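# Press the stapler arm down fully and release

## Task

Push the stapler's top arm down until it bottoms out, hold it there briefly, then lift off so it springs back up. This needs real force. The press counts only if the stapler stays upright and in its spot on the table. If it tips over or is shoved out of place, the task fails.

## Robot and tools

Robot and frame. A humanoid upper body stands on a mount past the table's -x edge (that edge is at x = 0.18 m). Only its right arm (seven joints) and right hand move. In the scene frame the table top is z = 0 and +z points up. +x runs away from the robot across the table, so the robot's right side is toward -y. The right shoulder sits roughly 0.28 m above the pelvis, 0.14 m toward -y and 0.06 m toward +x. The pelvis is 0.01 to 0.14 m above the table. The hand point can reach at most 0.55 m from the shoulder. The printed pose can be a few cm off, more at full reach.

Hand point. This point is fixed to the palm, 0.06 m out from its face, between the two fingers at the level of their knuckles. Its own axes are: +y out of the palm, +z along the straightened fingers, +x across the palm from the index toward the middle finger. With the hand flat, the fingertips extend 0.095 m past the point along +z and the thumb tip lies 0.035 m out along +y. A wrist camera and its clamp, on the index side, can collide with things.

The 13-number row. Every motion command uses a row of 13 numbers, each in [-1, 1], in this order: dx, dy, dz, rx, ry, rz, thumb_0, thumb_1, thumb_2, middle_0, middle_1, index_0, index_1. There is one arm, so a row covers everything. The first six are an offset, not a pose. It is measured from the current Hand target, along that target's own axes. 1.0 means 0.6 m of travel or 180 degrees of turn, and rx, ry, rz form one rotation vector. Sending the same offset twice moves the hand twice. The last seven are absolute goals for the hand motors. thumb_0 swings the thumb from +60 degrees (+1) to -60 (-1). Toward +1 the thumb tip heads to the middle-finger side; toward -1 it heads to the index side. It does not close anything. On the other six motors, +1 is open and -1 is fully bent. thumb_1 is straight at +0.26. A 0 is a real command, so repeat your previous hand numbers to keep the hand unchanged.

Tools.
- execute_actions(actions, cameras): actions is a list of actions. Each action is a list of 1 to 15 rows, one row per 1/30 s control step. If an action has fewer than 15 rows, its last row is held for the remaining steps. Every row in an action is an offset from the Hand target as it was when that action began. An empty list just returns the state and images.
- move(target, speed, blend, blocking, cameras): target is one row or a list of up to 15 rows. All of them are offsets from the same starting Hand target, not chained. speed is in m/s, 0.002 to 1.2, default 0.25; turning is capped at twice that value in rad/s. blend, in m, rounds corners between listed targets. blocking=false returns after about 0.5 s while the move continues. The path ignores obstacles. Faster moves lag more and strike harder. Aiming farther beyond a contact presses harder.
- wait(seconds 0 to 10): lets time pass while the last command is held.
- stop(): brakes a running move.
- zoom_image(camera, region): camera is cam_head or cam_wrist, both 896x504. region is [x0, y0, x1, y1] in pixels, top-left origin, at most 504x504.
- finished_scene(scene): ends the current scene (numbered 1 to 3) and cannot be undone. Scene 1 is practice.

Results. Each result reports end_effector_position (m) and end_effector_quat_wxyz in the scene frame. It also gives the Hand target (your last command after clipping, which is where the next offsets start from), hand_goal, hand_position and hand_torque_nm in the motor order above, and joint positions, velocities and torques. A velocities line reading within noise means the arm is still. A move also adds a line giving how it ended: done (within 3 mm and 2 degrees of the target), off_target, moving, held, or fault, plus any limits applied (paced = pose was clipped, held = steps were withheld). Neither done nor off_target tells you whether anything was touched. MOTOR HOT warns of heating. OVER-TEMPERATURE FAULT means the arm has gone limp for 30 s or more.

Behaviour to expect. Each control step, the commanded orientation is clipped to within 32 degrees of the measured one. The hand often stops short of the Hand target. Waiting does not fix this; send the remaining distance as a new offset. A blocked arm keeps pushing until you command it back. To end a press, set the target back past where the hand actually is. Large turns can swing the elbow. Joint ranges (rad): shoulder pitch -2.800 to 2.670, shoulder roll -2.252 to 0.000, shoulder yaw -2.618 to 2.618, elbow -1.047 to 2.094, wrist roll, pitch and yaw about ±1.97, ±1.614 and ±1.614.

Strategy and cautions. Use cam_head to locate the stapler, then place the hand above its arm, pressing near the free end. Come down slowly and press straight down (-z in the scene frame) so the stapler is not pushed sideways or tipped. Drive the target a few cm below the contact for a firm push, hold briefly, then lift clearly. Avoid fast contacts, slams, very hard pushes, knocking things off the table, and long pushes toward poses the arm cannot reach, which heat the motors. The simulation keeps running while you think.

Each tool is called by a JSON object that holds its "name" and its "arguments".

## Session

{"name": "execute_actions", "arguments": {"actions": []}}

Scene clock: 0.00 s.
end_effector_position=(+0.2118, -0.1899, +0.2958) hand_goal=(+0.000, +0.263, +1.000, +1.000, +1.000, +1.000, +1.000) hand_position=(+0.000, +0.263, +1.000, +1.000, +1.000, +1.000, +1.000) hand_torque_nm=(+0.00, +0.00, +0.00, +0.00, +0.00, +0.00, +0.00) end_effector_quat_wxyz=(+0.710, -0.602, +0.178, -0.319)
Joint positions: [0.403 -0.922 -1.025 -0.576 0.135 -0.859 0.389]
Joint velocities: within noise
Joint torques (N m): no reading
Hand target: +0.2118, -0.1899, +0.2958; +0.710, -0.602, +0.178, -0.319

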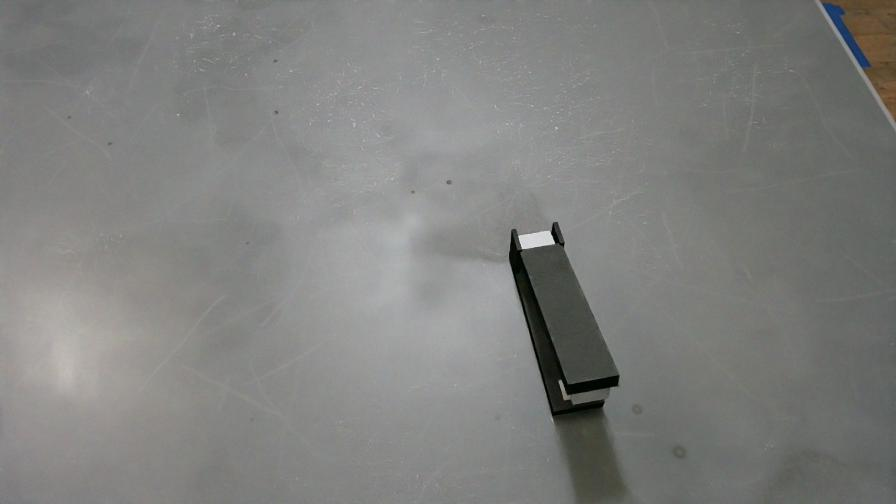

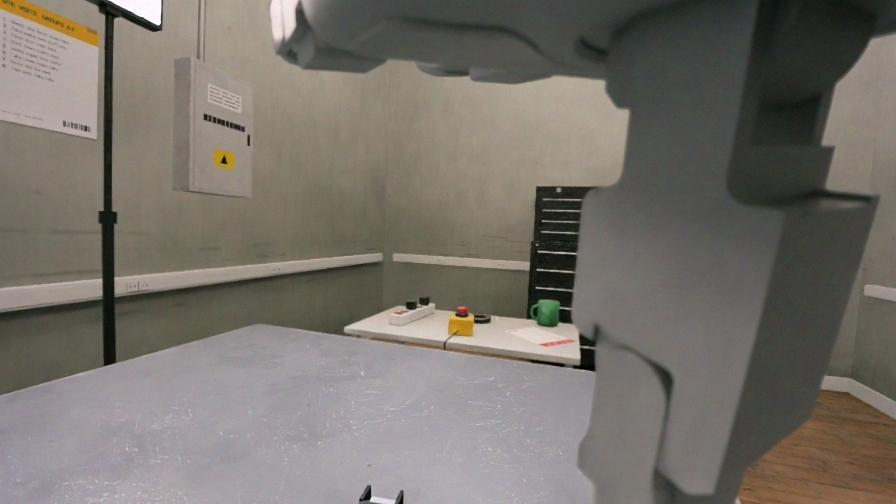

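{"name": "move", "arguments": {"target": [0.153,0.183,0.1425,-0.4576,0.431,0.394,0,1,1,-1,-0.8,-1,-0.8], "cameras": ["all"]}}

Scene clock: 17.27 s.
end_effector_position=(+0.3594, -0.1796, +0.2225) hand_goal=(+0.000, +1.000, +1.000, -1.000, -0.800, -1.000, -0.800) hand_position=(+0.000, +0.922, +1.000, -0.934, -0.738, -0.934, -0.738) hand_torque_nm=(+0.00, -0.10, +0.00, +0.08, +0.08, +0.08, +0.08) end_effector_quat_wxyz=(+0.396, -0.214, +0.889, -0.080)
Joint positions: [1.381 -2.218 -1.534 0.073 1.526 0.611 -0.038]
Joint torques (N m): [-3.17 1.37 -2.95 1.98 0.27 -0.76 -0.32]
Hand target: +0.3598, -0.1800, +0.2196; +0.151, -0.327, +0.932, -0.030
Off the commanded pose: 0.003 m, 51 deg; orientation clipped.
joint sent to its limit — joint 2 (shoulder roll), lower limit. The joint targets are off in orientation, not in position.
move: off_target; limits=paced

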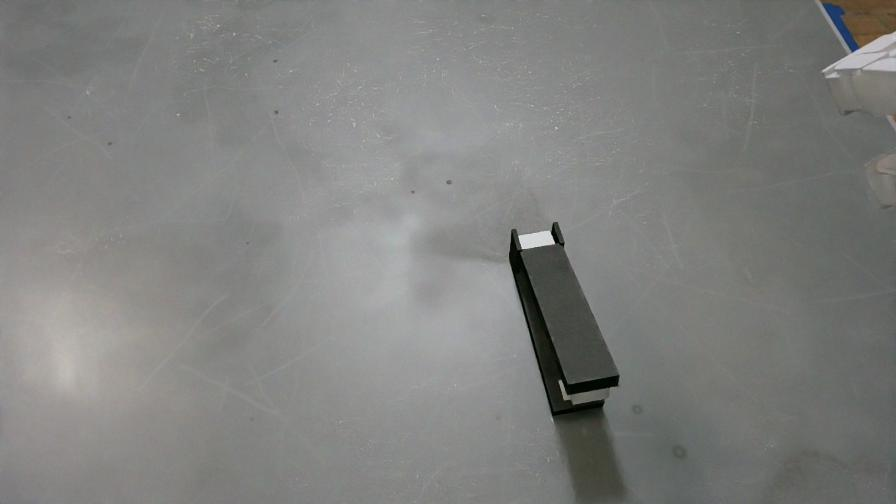

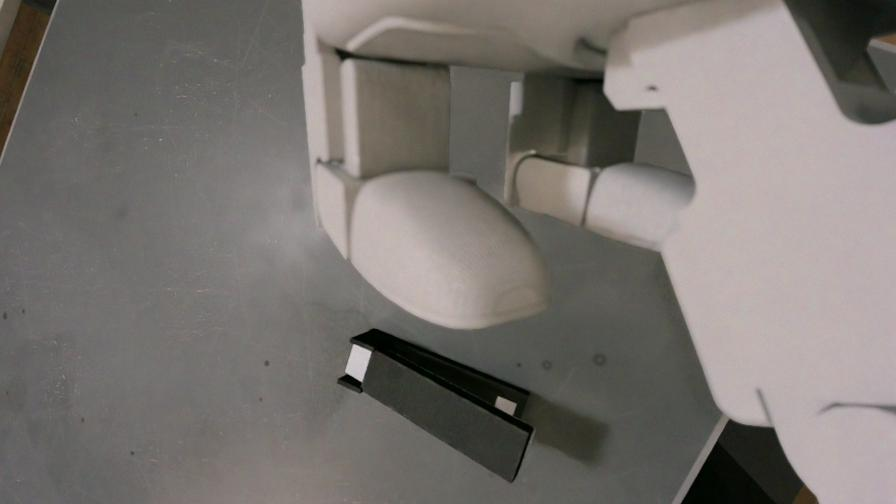

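{"name": "move", "arguments": {"target": [0.158,0.1145,-0.2017,0.336,-0.426,-0.411,0,1,1,-1,-0.8,-1,-0.8], "cameras": []}}

Scene clock: 28.40 s.
end_effector_position=(+0.2117, -0.1882, +0.3002) hand_goal=(+0.000, +1.000, +1.000, -1.000, -0.800, -1.000, -0.800) hand_position=(+0.000, +0.925, +1.000, -0.936, -0.739, -0.936, -0.739) hand_torque_nm=(+0.00, -0.10, +0.00, +0.08, +0.08, +0.08, +0.08) end_effector_quat_wxyz=(+0.711, -0.602, +0.179, -0.316)
Joint positions: [1.224 -1.192 -1.341 -0.554 -0.146 -0.868 -0.486]
Joint torques (N m): [0.44 -0.27 -1.6 1.43 0.55 -0.03 -1.13]
Hand target: +0.2119, -0.1900, +0.2995; +0.710, -0.603, +0.179, -0.318
Off the commanded pose: 0.002 m, 0 deg.
move: done
No camera images: "cameras" was empty.

{"name": "move", "arguments": {"target": [0.003,0.078,0.1975,0.147,0.274,0.475,0,1,1,-1,-0.8,-1,-0.8], "cameras": ["all"]}}

Scene clock: 34.50 s.
end_effector_position=(+0.2999, -0.0989, +0.2842) hand_goal=(+0.000, +1.000, +1.000, -1.000, -0.800, -1.000, -0.800) hand_position=(+0.000, +0.937, +1.000, -0.937, -0.740, -0.937, -0.740) hand_torque_nm=(+0.00, -0.08, +0.00, +0.08, +0.08, +0.08, +0.08) end_effector_quat_wxyz=(+0.715, -0.003, +0.699, +0.001)
Joint positions: [1.373 -2.086 -0.899 -0.741 1.147 -0.754 -1.103]
Joint torques (N m): [-1.62 0.57 -1.4 -0.21 0.1 -1.44 -0.17]
Hand target: +0.2998, -0.1000, +0.2792; +0.707, +0.001, +0.707, +0.000
Off the commanded pose: 0.005 m, 1 deg.
move: off_target

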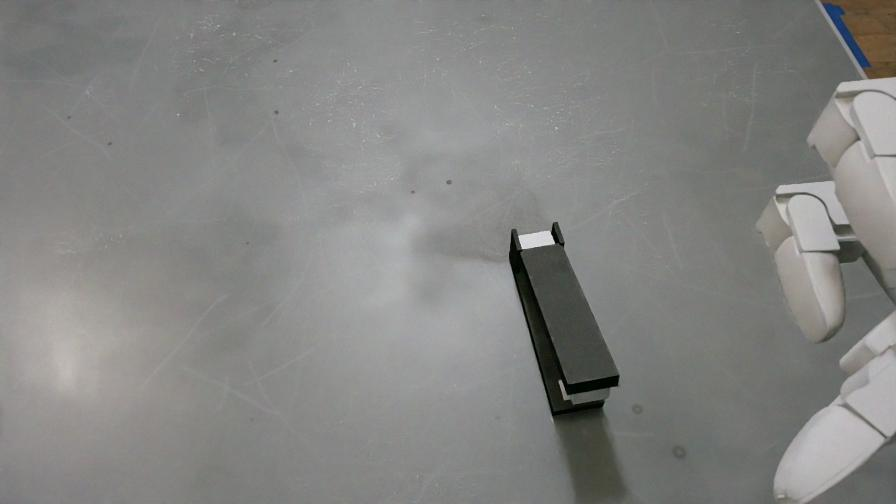

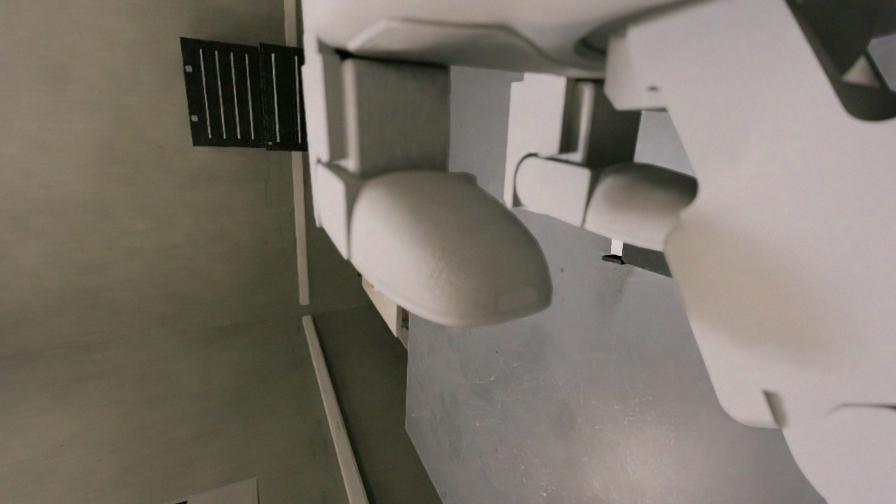

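{"name": "move", "arguments": {"target": [[0,-0.167,-0.167,0,0,0,0,1,1,-1,-0.8,-1,-0.8],[0.167,-0.383,-0.167,0,0,0,0,1,1,-1,-0.8,-1,-0.8]], "cameras": []}}

Scene clock: 45.77 s.
end_effector_position=(+0.2001, -0.3275, +0.1798) hand_goal=(+0.000, +1.000, +1.000, -1.000, -0.800, -1.000, -0.800) hand_position=(+0.000, +0.939, +1.000, -0.937, -0.741, -0.937, -0.741) hand_torque_nm=(+0.00, -0.08, +0.00, +0.08, +0.08, +0.08, +0.08) end_effector_quat_wxyz=(+0.706, -0.009, +0.709, +0.002)
Joint positions: [0.473 -1.243 0.231 0.396 1.785 -0.941 0.762]
Joint torques (N m): [0.39 -4.25 -1.88 1.28 0.75 -0.97 0.09]
Hand target: +0.1993, -0.3296, +0.1789; +0.707, +0.001, +0.707, +0.000
Off the commanded pose: 0.002 m, 1 deg.
move: done
No camera images: "cameras" was empty.

{"name": "move", "arguments": {"target": [-0.07,0.3,0.217,0,0.25,0,0,1,1,-1,-0.8,-1,-0.8], "cameras": ["all"]}}

Scene clock: 52.07 s.
end_effector_position=(+0.3299, -0.1517, +0.2234) hand_goal=(+0.000, +1.000, +1.000, -1.000, -0.800, -1.000, -0.800) hand_position=(+0.000, +0.939, +1.000, -0.937, -0.741, -0.937, -0.741) hand_torque_nm=(+0.00, -0.08, +0.00, +0.08, +0.08, +0.08, +0.08) end_effector_quat_wxyz=(+0.393, -0.007, +0.920, -0.004)
Joint positions: [2.152 -2.047 -2.224 -0.33 1.981 0.439 -0.531]
Joint torques (N m): [-2.07 2.73 -3.14 1.06 0.29 -0.8 -0.03]
Hand target: +0.3297, -0.1498, +0.2210; +0.383, +0.001, +0.924, +0.000
Off the commanded pose: 0.003 m, 2 deg.
joint sent to its limit — joint 5 (wrist roll), upper limit. The joint targets still meet the commanded pose.
move: done

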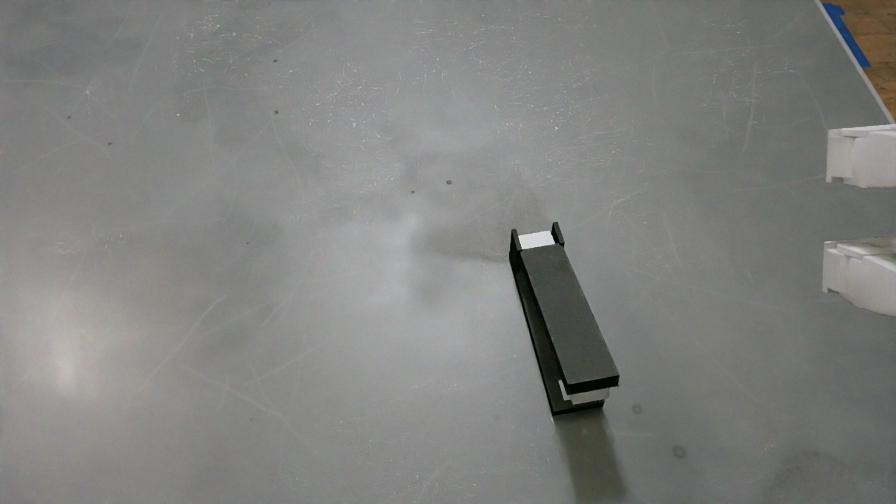

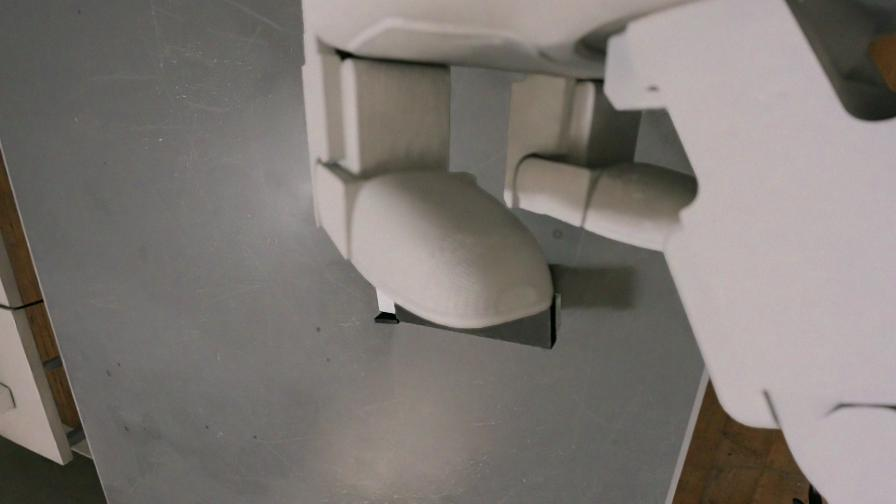

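{"name": "move", "arguments": {"target": [[0.2,-0.3,-0.107,0,-0.25,0,0,1,1,-1,-0.8,-1,-0.8],[0.163,-0.3,-0.163,-0.174,-0.207,0.42,0,1,1,-1,-0.8,-1,-0.8]], "cameras": ["all"]}}

Scene clock: 63.17 s.
end_effector_position=(+0.1898, -0.3294, +0.2204) hand_goal=(+0.000, +1.000, +1.000, -1.000, -0.800, -1.000, -0.800) hand_position=(+0.000, +0.947, +1.000, -0.937, -0.743, -0.937, -0.743) hand_torque_nm=(+0.00, -0.07, +0.00, +0.08, +0.08, +0.08, +0.08) end_effector_quat_wxyz=(+0.542, +0.459, +0.538, +0.454)
Joint positions: [0.461 -0.546 -0.595 0.091 1.983 0.606 0.547]
Joint torques (N m): [1.04 -5.02 -1.81 -1.45 0.56 -0.12 1.11]
Hand target: +0.1912, -0.3297, +0.2209; +0.541, +0.455, +0.541, +0.455
Off the commanded pose: 0.001 m, 1 deg.
move: done; limits=paced

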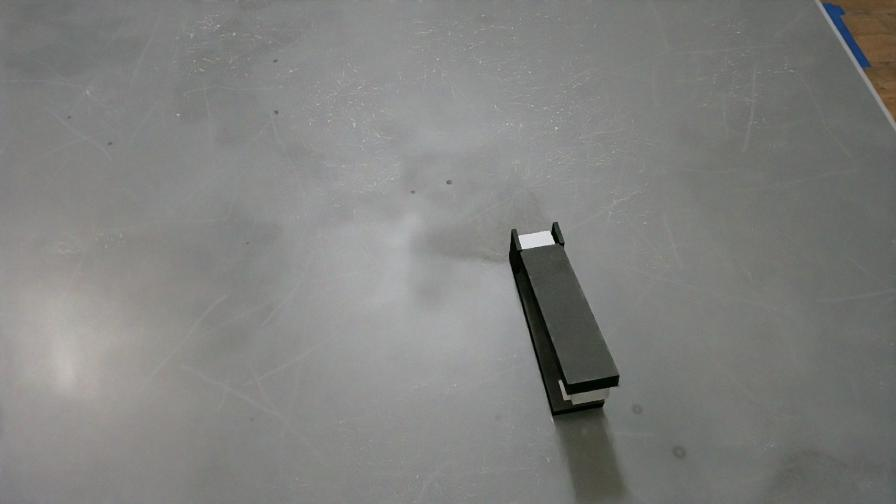

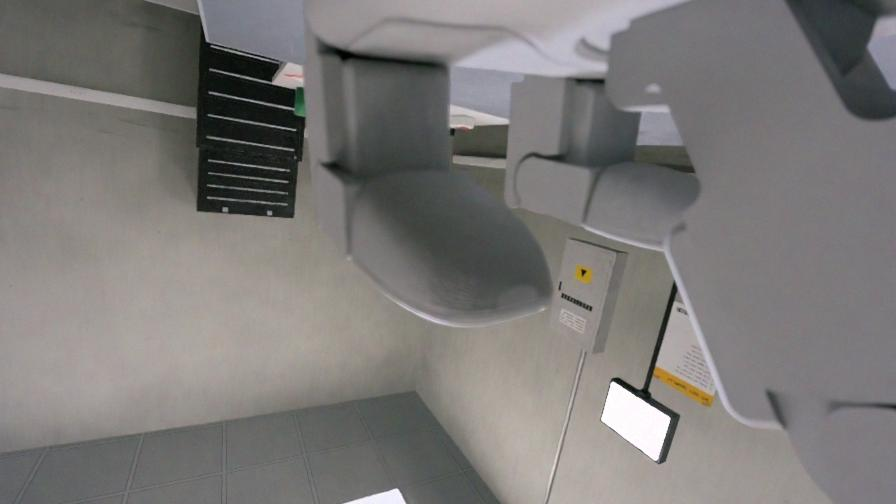

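{"name": "move", "arguments": {"target": [[0.287,0.101,0.232,0,0,0,0,1,1,-1,-0.8,-1,-0.8],[0.287,0.101,0.232,0,0,-0.444,0,1,1,-1,-0.8,-1,-0.8]], "cameras": []}}

Scene clock: 68.73 s.
end_effector_position=(+0.3312, -0.1494, +0.2492) hand_goal=(+0.000, +1.000, +1.000, -1.000, -0.800, -1.000, -0.800) hand_position=(+0.000, +0.948, +1.000, -0.937, -0.743, -0.938, -0.743) hand_torque_nm=(+0.00, -0.07, +0.00, +0.08, +0.08, +0.08, +0.08) end_effector_quat_wxyz=(+0.705, +0.009, +0.709, +0.008)
Joint positions: [-0.067 -0.801 -0.175 -0.593 0.907 0.339 -0.338]
Joint torques (N m): [-1.93 -4.8 -2.28 -3.66 -0.06 -1.18 -0.12]
Hand target: +0.3305, -0.1497, +0.2508; +0.707, +0.001, +0.707, +0.001
Off the commanded pose: 0.002 m, 1 deg.
move: done
No camera images: "cameras" was empty.

{"name": "move", "arguments": {"target": [0.05,0.1,0.05,0,0.5,0,0,1,1,-1,-0.8,-1,-0.8], "cameras": ["all"]}}

Scene clock: 75.47 s.
end_effector_position=(+0.3575, -0.0939, +0.2125) hand_goal=(+0.000, +1.000, +1.000, -1.000, -0.800, -1.000, -0.800) hand_position=(+0.000, +0.948, +1.000, -0.937, -0.743, -0.938, -0.743) hand_torque_nm=(+0.00, -0.07, +0.00, +0.08, +0.08, +0.08, +0.08) end_effector_quat_wxyz=(-0.044, -0.045, +0.998, +0.018)
Joint positions: [-1.98 -0.593 2.106 1.142 1.98 1.582 0.409]
Joint torques (N m): [-8.84 -1.39 -0.25 3.1 0.36 0.13 0.32]
Hand target: +0.3606, -0.0896, +0.2210; +0.000, +0.000, +1.000, +0.001
Off the commanded pose: 0.010 m, 7 deg.
joint sent to its limit — joint 5 (wrist roll), upper limit; joint 6 (wrist pitch), upper limit. The joint targets are off in orientation, not in position.
move: off_target

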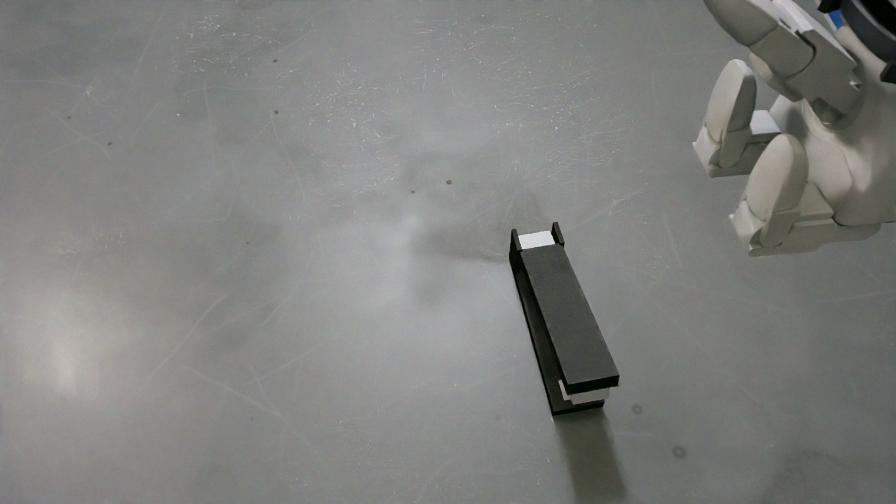

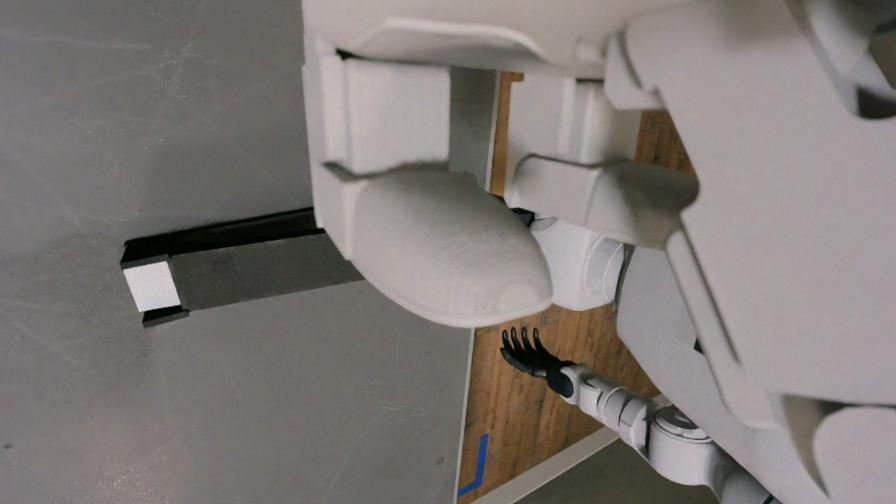

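{"name": "move", "arguments": {"target": [0.033,0.158,0.05,0,0,-0.11,0,1,1,-1,-0.8,-1,-0.8], "cameras": ["all"]}}

Scene clock: 88.30 s.
end_effector_position=(+0.3448, +0.0081, +0.1978) hand_goal=(+0.000, +1.000, +1.000, -1.000, -0.800, -1.000, -0.800) hand_position=(+0.000, +0.948, +1.000, -0.937, -0.743, -0.938, -0.743) hand_torque_nm=(+0.00, -0.07, +0.00, +0.08, +0.08, +0.08, +0.08) end_effector_quat_wxyz=(+0.000, -0.183, +0.983, -0.003)
Joint positions: [-1.938 -0.278 1.614 1.275 1.983 1.581 -0.082]
Joint torques (N m): [-5.23 -3.17 -0.94 -0.16 0.39 0.08 0.01]
Hand target: +0.3408, +0.0053, +0.1913; +0.000, -0.172, +0.985, +0.001
Off the commanded pose: 0.008 m, 1 deg.
joint sent to its limit — joint 5 (wrist roll), upper limit; joint 6 (wrist pitch), upper limit. The joint targets still meet the commanded pose.
move: off_target

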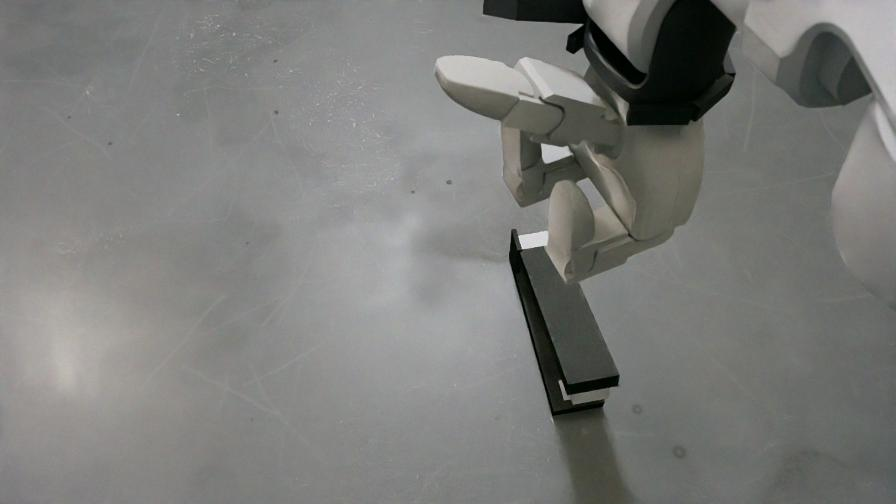

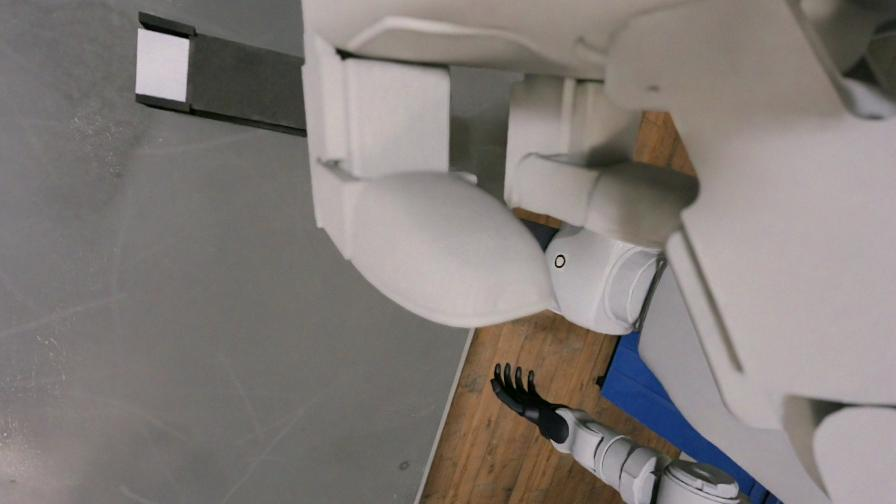

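{"name": "move", "arguments": {"target": [-0.006,-0.023,0.117,0,0,0,0,1,1,-1,-0.8,-1,-0.8], "cameras": ["all"], "speed": 0.15}}

Scene clock: 92.80 s.
end_effector_position=(+0.3514, -0.0054, +0.1256) hand_goal=(+0.000, +1.000, +1.000, -1.000, -0.800, -1.000, -0.800) hand_position=(+0.000, +0.948, +1.000, -0.937, -0.743, -0.938, -0.743) hand_torque_nm=(+0.00, -0.07, +0.00, +0.08, +0.08, +0.08, +0.08) end_effector_quat_wxyz=(+0.009, -0.170, +0.985, +0.005)
Joint positions: [-1.731 -0.231 1.722 1.307 1.865 1.34 0.092]
Joint torques (N m): [-6.29 -1.59 -0.27 2.06 0.04 0.05 0.28]
Hand target: +0.3489, -0.0063, +0.1210; +0.000, -0.172, +0.985, +0.001
Off the commanded pose: 0.005 m, 1 deg.
move: off_target

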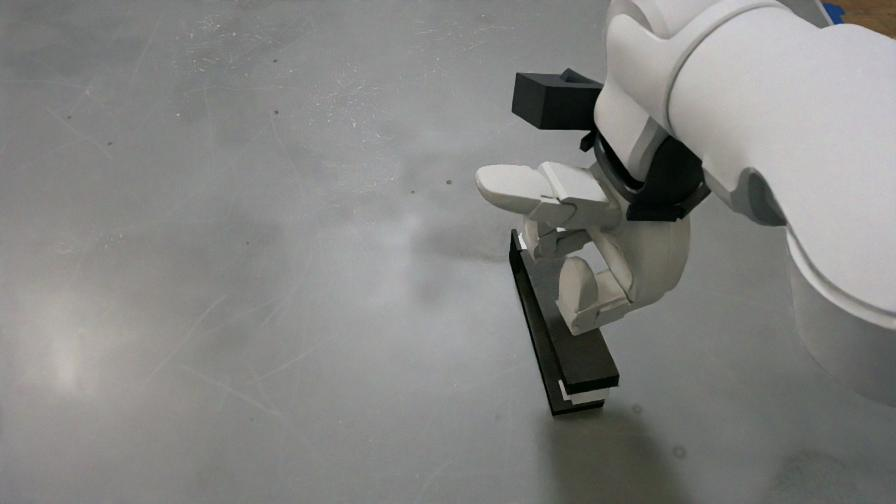

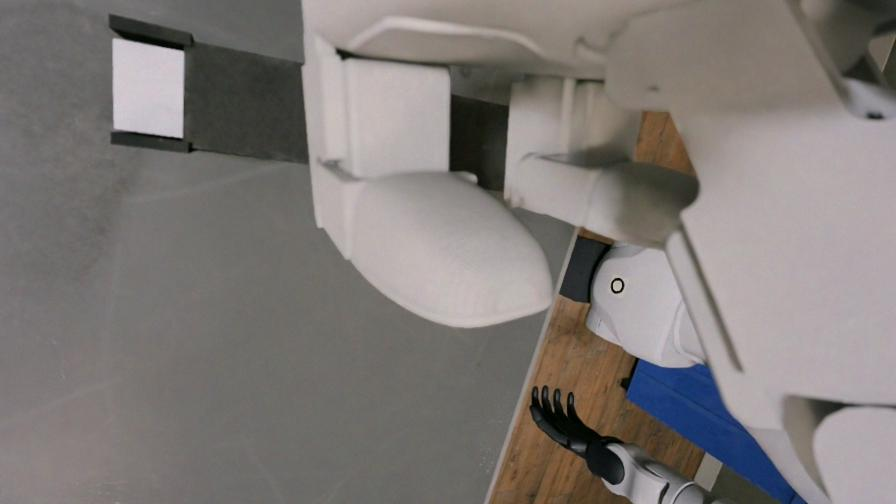

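{"name": "move", "arguments": {"target": [-0.018,-0.006,0.06,0,0,0,0,1,1,-1,-0.8,-1,-0.8], "cameras": ["all"], "speed": 0.08}}

Scene clock: 95.97 s.
end_effector_position=(+0.3639, -0.0050, +0.0926) hand_goal=(+0.000, +1.000, +1.000, -1.000, -0.800, -1.000, -0.800) hand_position=(+0.000, +0.948, +1.000, -0.937, -0.743, -0.938, -0.743) hand_torque_nm=(+0.00, -0.07, +0.00, +0.08, +0.08, +0.08, +0.08) end_effector_quat_wxyz=(+0.056, -0.155, +0.986, -0.002)
Joint positions: [-1.63 -0.125 1.78 1.474 1.824 1.182 0.155]
Joint torques (N m): [-5.43 -1.61 -0.13 2.16 0.22 -0.4 -0.01]
Hand target: +0.3602, -0.0060, +0.0850; +0.000, -0.172, +0.985, +0.001
Off the commanded pose: 0.008 m, 7 deg.
move: off_target

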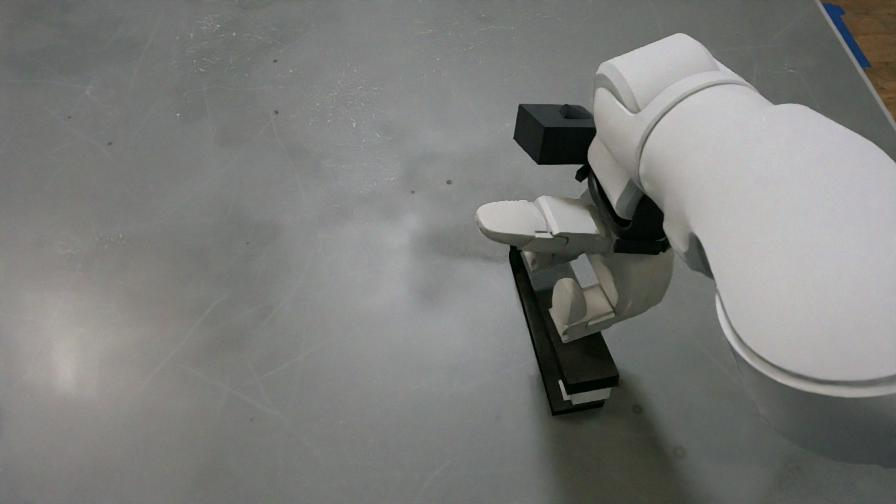

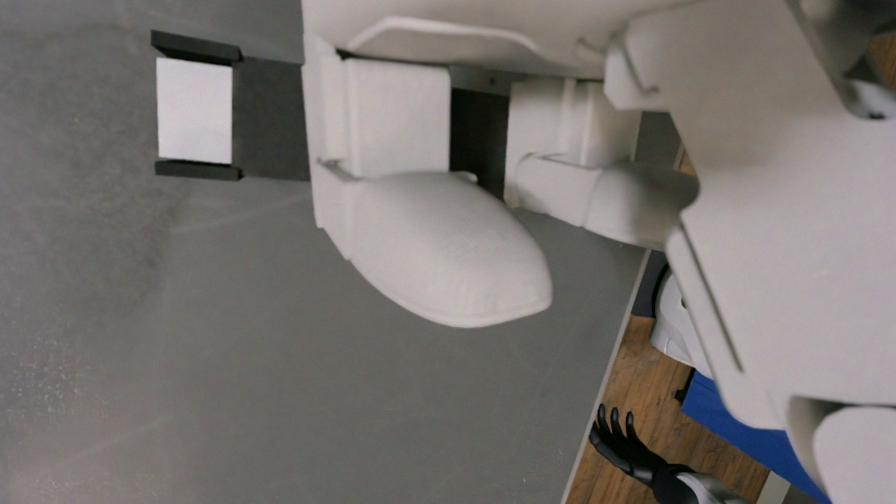

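{"name": "move", "arguments": {"target": [[0,0,-0.03,0,0,0,0,1,1,-1,-0.8,-1,-0.8],[0.038,0.009,-0.042,0,0,0,0,1,1,-1,-0.8,-1,-0.8]], "cameras": ["all"], "speed": 0.1}}

Scene clock: 102.13 s.
end_effector_position=(+0.3416, -0.0058, +0.1172) hand_goal=(+0.000, +1.000, +1.000, -1.000, -0.800, -1.000, -0.800) hand_position=(+0.000, +0.948, +1.000, -0.937, -0.743, -0.938, -0.743) hand_torque_nm=(+0.00, -0.07, +0.00, +0.08, +0.08, +0.08, +0.08) end_effector_quat_wxyz=(+0.012, -0.179, +0.984, -0.005)
Joint positions: [-1.664 -0.358 1.518 1.076 1.98 1.308 -0.271]
Joint torques (N m): [-4.78 -3.02 -1.39 -0.1 0.53 -0.16 0]
Hand target: +0.3370, -0.0087, +0.1102; +0.000, -0.172, +0.985, +0.001
Off the commanded pose: 0.009 m, 2 deg.
joint sent to its limit — joint 5 (wrist roll), upper limit. The joint targets still meet the commanded pose.
move: off_target

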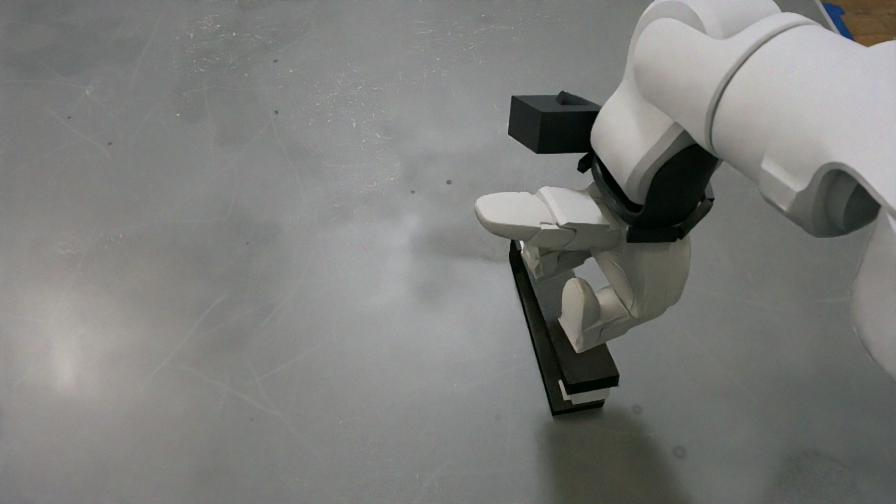

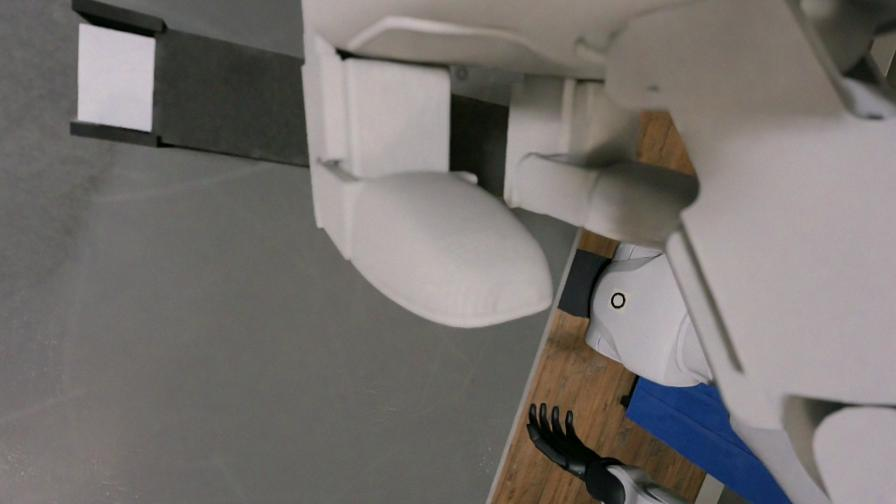

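{"name": "move", "arguments": {"target": [-0.011,-0.004,0.05,0,0,0,0,1,1,-1,-0.8,-1,-0.8], "cameras": ["all"], "speed": 0.06}}

Scene clock: 104.90 s.
end_effector_position=(+0.3486, -0.0069, +0.0872) hand_goal=(+0.000, +1.000, +1.000, -1.000, -0.800, -1.000, -0.800) hand_position=(+0.000, +0.948, +1.000, -0.937, -0.743, -0.938, -0.743) hand_torque_nm=(+0.00, -0.07, +0.00, +0.08, +0.08, +0.08, +0.08) end_effector_quat_wxyz=(+0.020, -0.168, +0.986, +0.003)
Joint positions: [-1.611 -0.164 1.703 1.385 1.772 1.221 0.131]
Joint torques (N m): [-5.56 -1.49 -0.16 1.95 0.02 0.03 0.26]
Hand target: +0.3440, -0.0086, +0.0802; +0.000, -0.172, +0.985, +0.001
Off the commanded pose: 0.008 m, 2 deg.
move: off_target

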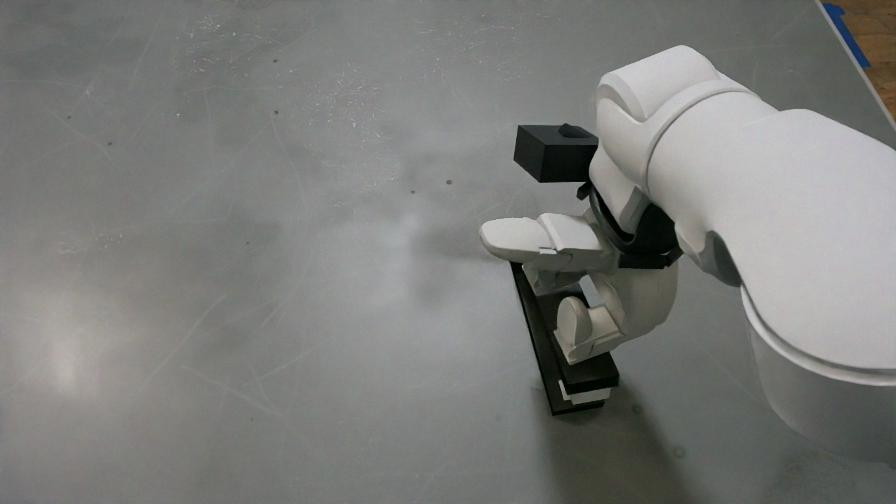

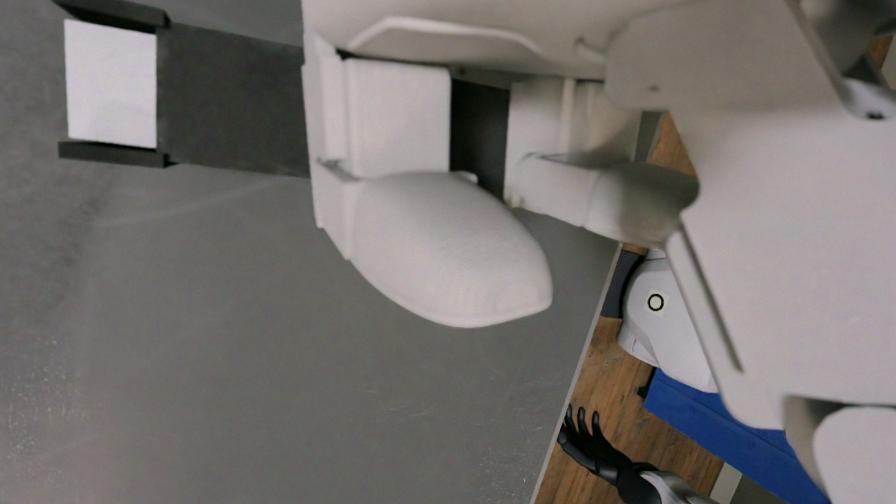

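{"name": "move", "arguments": {"target": [0,0,0.03,0,0,0,0,1,1,-1,-0.8,-1,-0.8], "cameras": ["all"], "speed": 0.05}}

{"name": "zoom_image", "arguments": {"camera": "cam_head", "region": [470, 200, 720, 430]}}

Scene clock: 106.80 s.
end_effector_position=(+0.3518, -0.0076, +0.0747) hand_goal=(+0.000, +1.000, +1.000, -1.000, -0.800, -1.000, -0.800) hand_position=(+0.000, +0.948, +1.000, -0.997, -0.743, -0.938, -0.743) hand_torque_nm=(+0.00, -0.07, +0.00, +0.00, +0.08, +0.08, +0.08) end_effector_quat_wxyz=(+0.036, -0.162, +0.986, +0.000)
Joint positions: [-1.573 -0.116 1.741 1.466 1.76 1.163 0.169]
Joint torques (N m): [-4.27 -1.03 0.03 1.85 0.08 -0.58 0.06]
Hand target: +0.3440, -0.0085, +0.0622; +0.000, -0.172, +0.985, +0.001
Off the commanded pose: 0.015 m, 4 deg.
move: off_target

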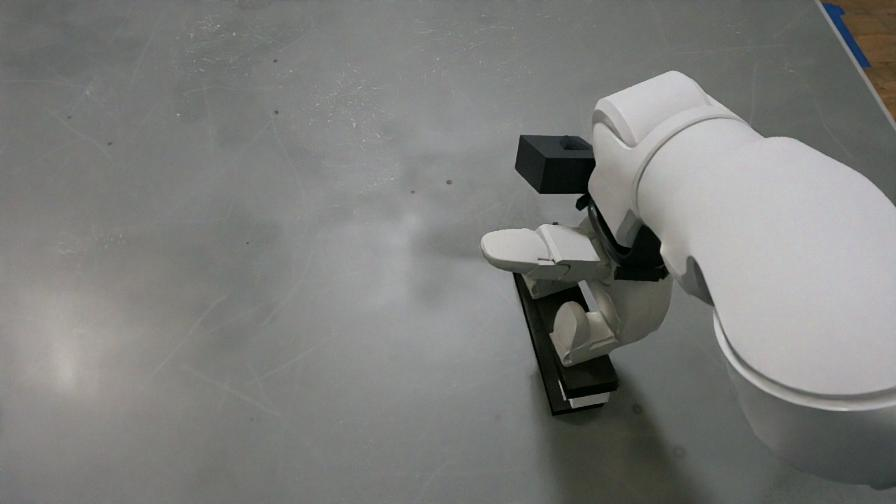

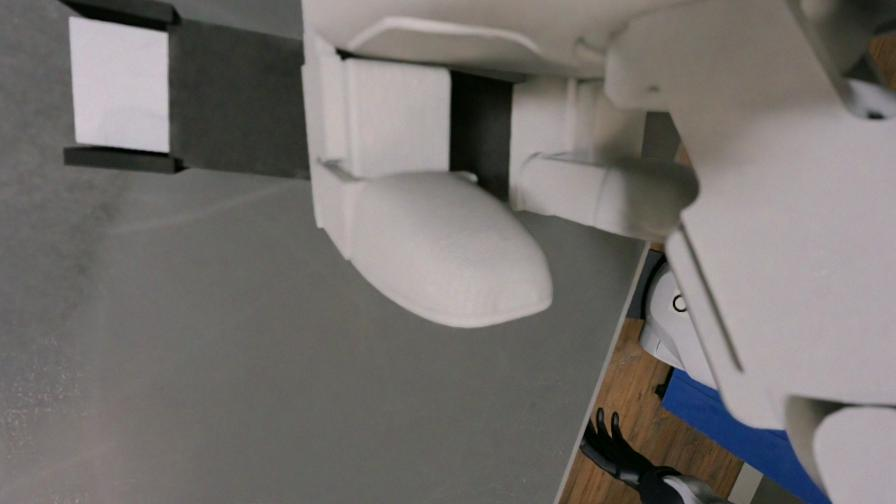

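Scaled by 2.016 from the camera's 896x504 image, which has a finer 1280x720 frame.

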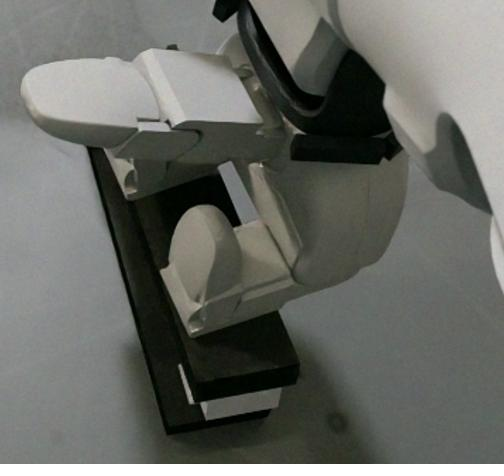

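{"name": "move", "arguments": {"target": [-0.006,-0.002,0.05,0,0,0,0,1,1,-1,-0.8,-1,-0.8], "cameras": ["all"], "speed": 0.05}}

{"name": "zoom_image", "arguments": {"camera": "cam_head", "region": [470, 200, 720, 430]}}

Scene clock: 108.97 s.
end_effector_position=(+0.3600, -0.0061, +0.0558) hand_goal=(+0.000, +1.000, +1.000, -1.000, -0.800, -1.000, -0.800) hand_position=(+0.000, +0.948, +1.000, -0.998, -0.743, -0.938, -0.743) hand_torque_nm=(+0.00, -0.07, +0.00, +0.00, +0.08, +0.08, +0.08) end_effector_quat_wxyz=(+0.075, -0.145, +0.987, -0.004)
Joint positions: [-1.51 -0.096 1.72 1.496 1.791 1.04 0.092]
Joint torques (N m): [-2.1 -1.14 -0.02 0.11 0.17 -1.89 -0.92]
Hand target: +0.3477, -0.0084, +0.0322; +0.000, -0.172, +0.985, +0.001
Off the commanded pose: 0.027 m, 9 deg.
move: off_target

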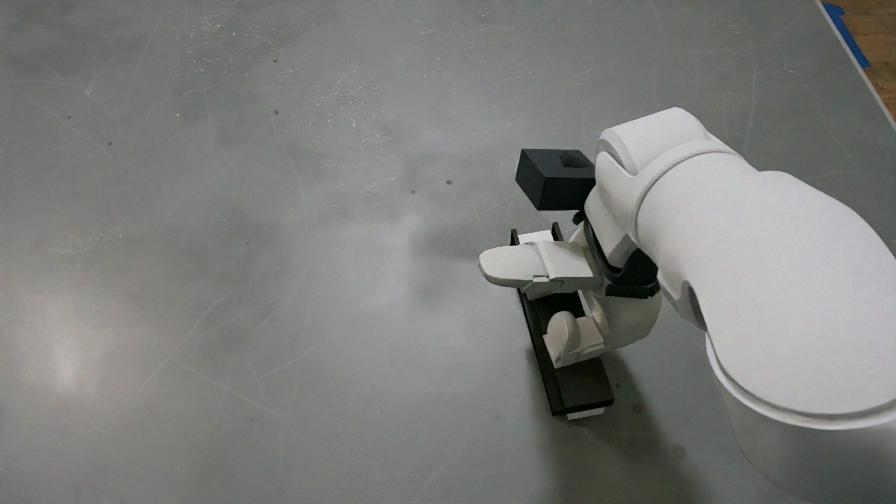

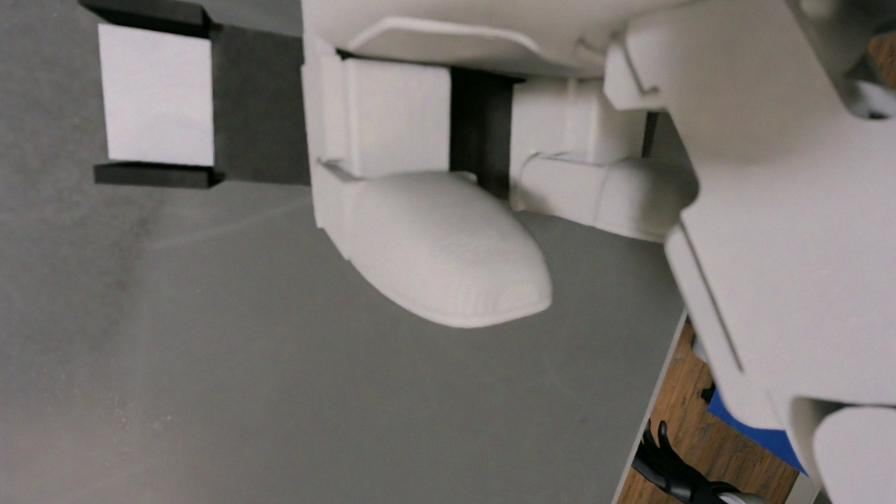

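Scaled by 2.016 from the camera's 896x504 image, which has a finer 1280x720 frame.

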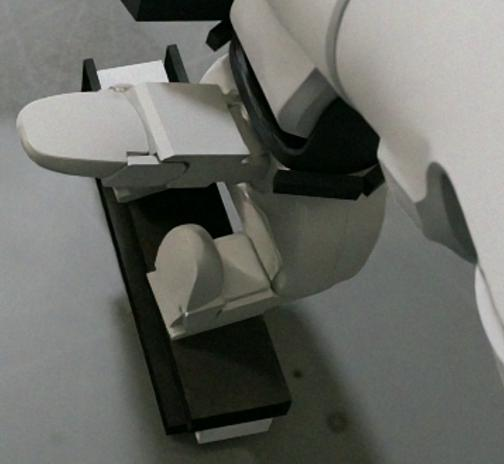

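{"name": "move", "arguments": {"target": [0,0,0.04,0,0,0,0,1,1,-1,-0.8,-1,-0.8], "cameras": ["all"], "speed": 0.05}}

{"name": "zoom_image", "arguments": {"camera": "cam_head", "region": [470, 200, 720, 430]}}

Scene clock: 112.33 s.
end_effector_position=(+0.3653, -0.0047, +0.0498) hand_goal=(+0.000, +1.000, +1.000, -1.000, -0.800, -1.000, -0.800) hand_position=(+0.000, +0.948, +1.000, -1.000, -0.743, -0.938, -0.743) hand_torque_nm=(+0.00, -0.07, +0.00, +0.00, +0.08, +0.08, +0.08) end_effector_quat_wxyz=(+0.095, -0.136, +0.986, +0.000)
Joint positions: [-1.486 -0.096 1.719 1.496 1.824 0.977 0.059]
Joint torques (N m): [0.95 0 0.36 0.68 -0.02 -3.43 -1.69]
Hand target: +0.3477, -0.0083, +0.0082; +0.000, -0.172, +0.985, +0.001
Off the commanded pose: 0.045 m, 12 deg.
move: off_target

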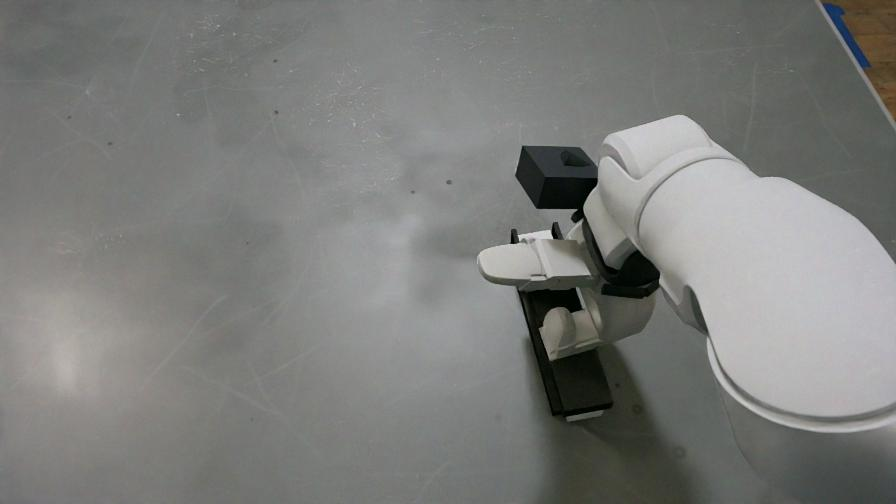

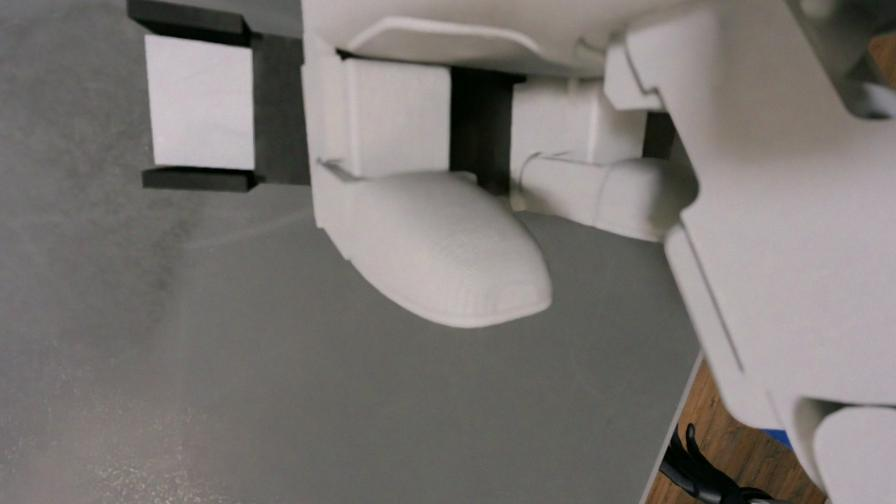

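Scaled by 2.016 from the camera's 896x504 image, which has a finer 1280x720 frame.

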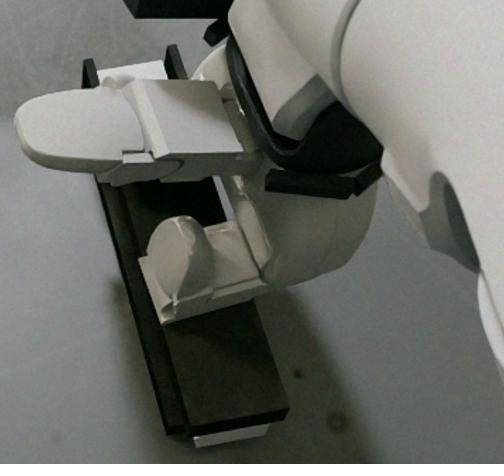

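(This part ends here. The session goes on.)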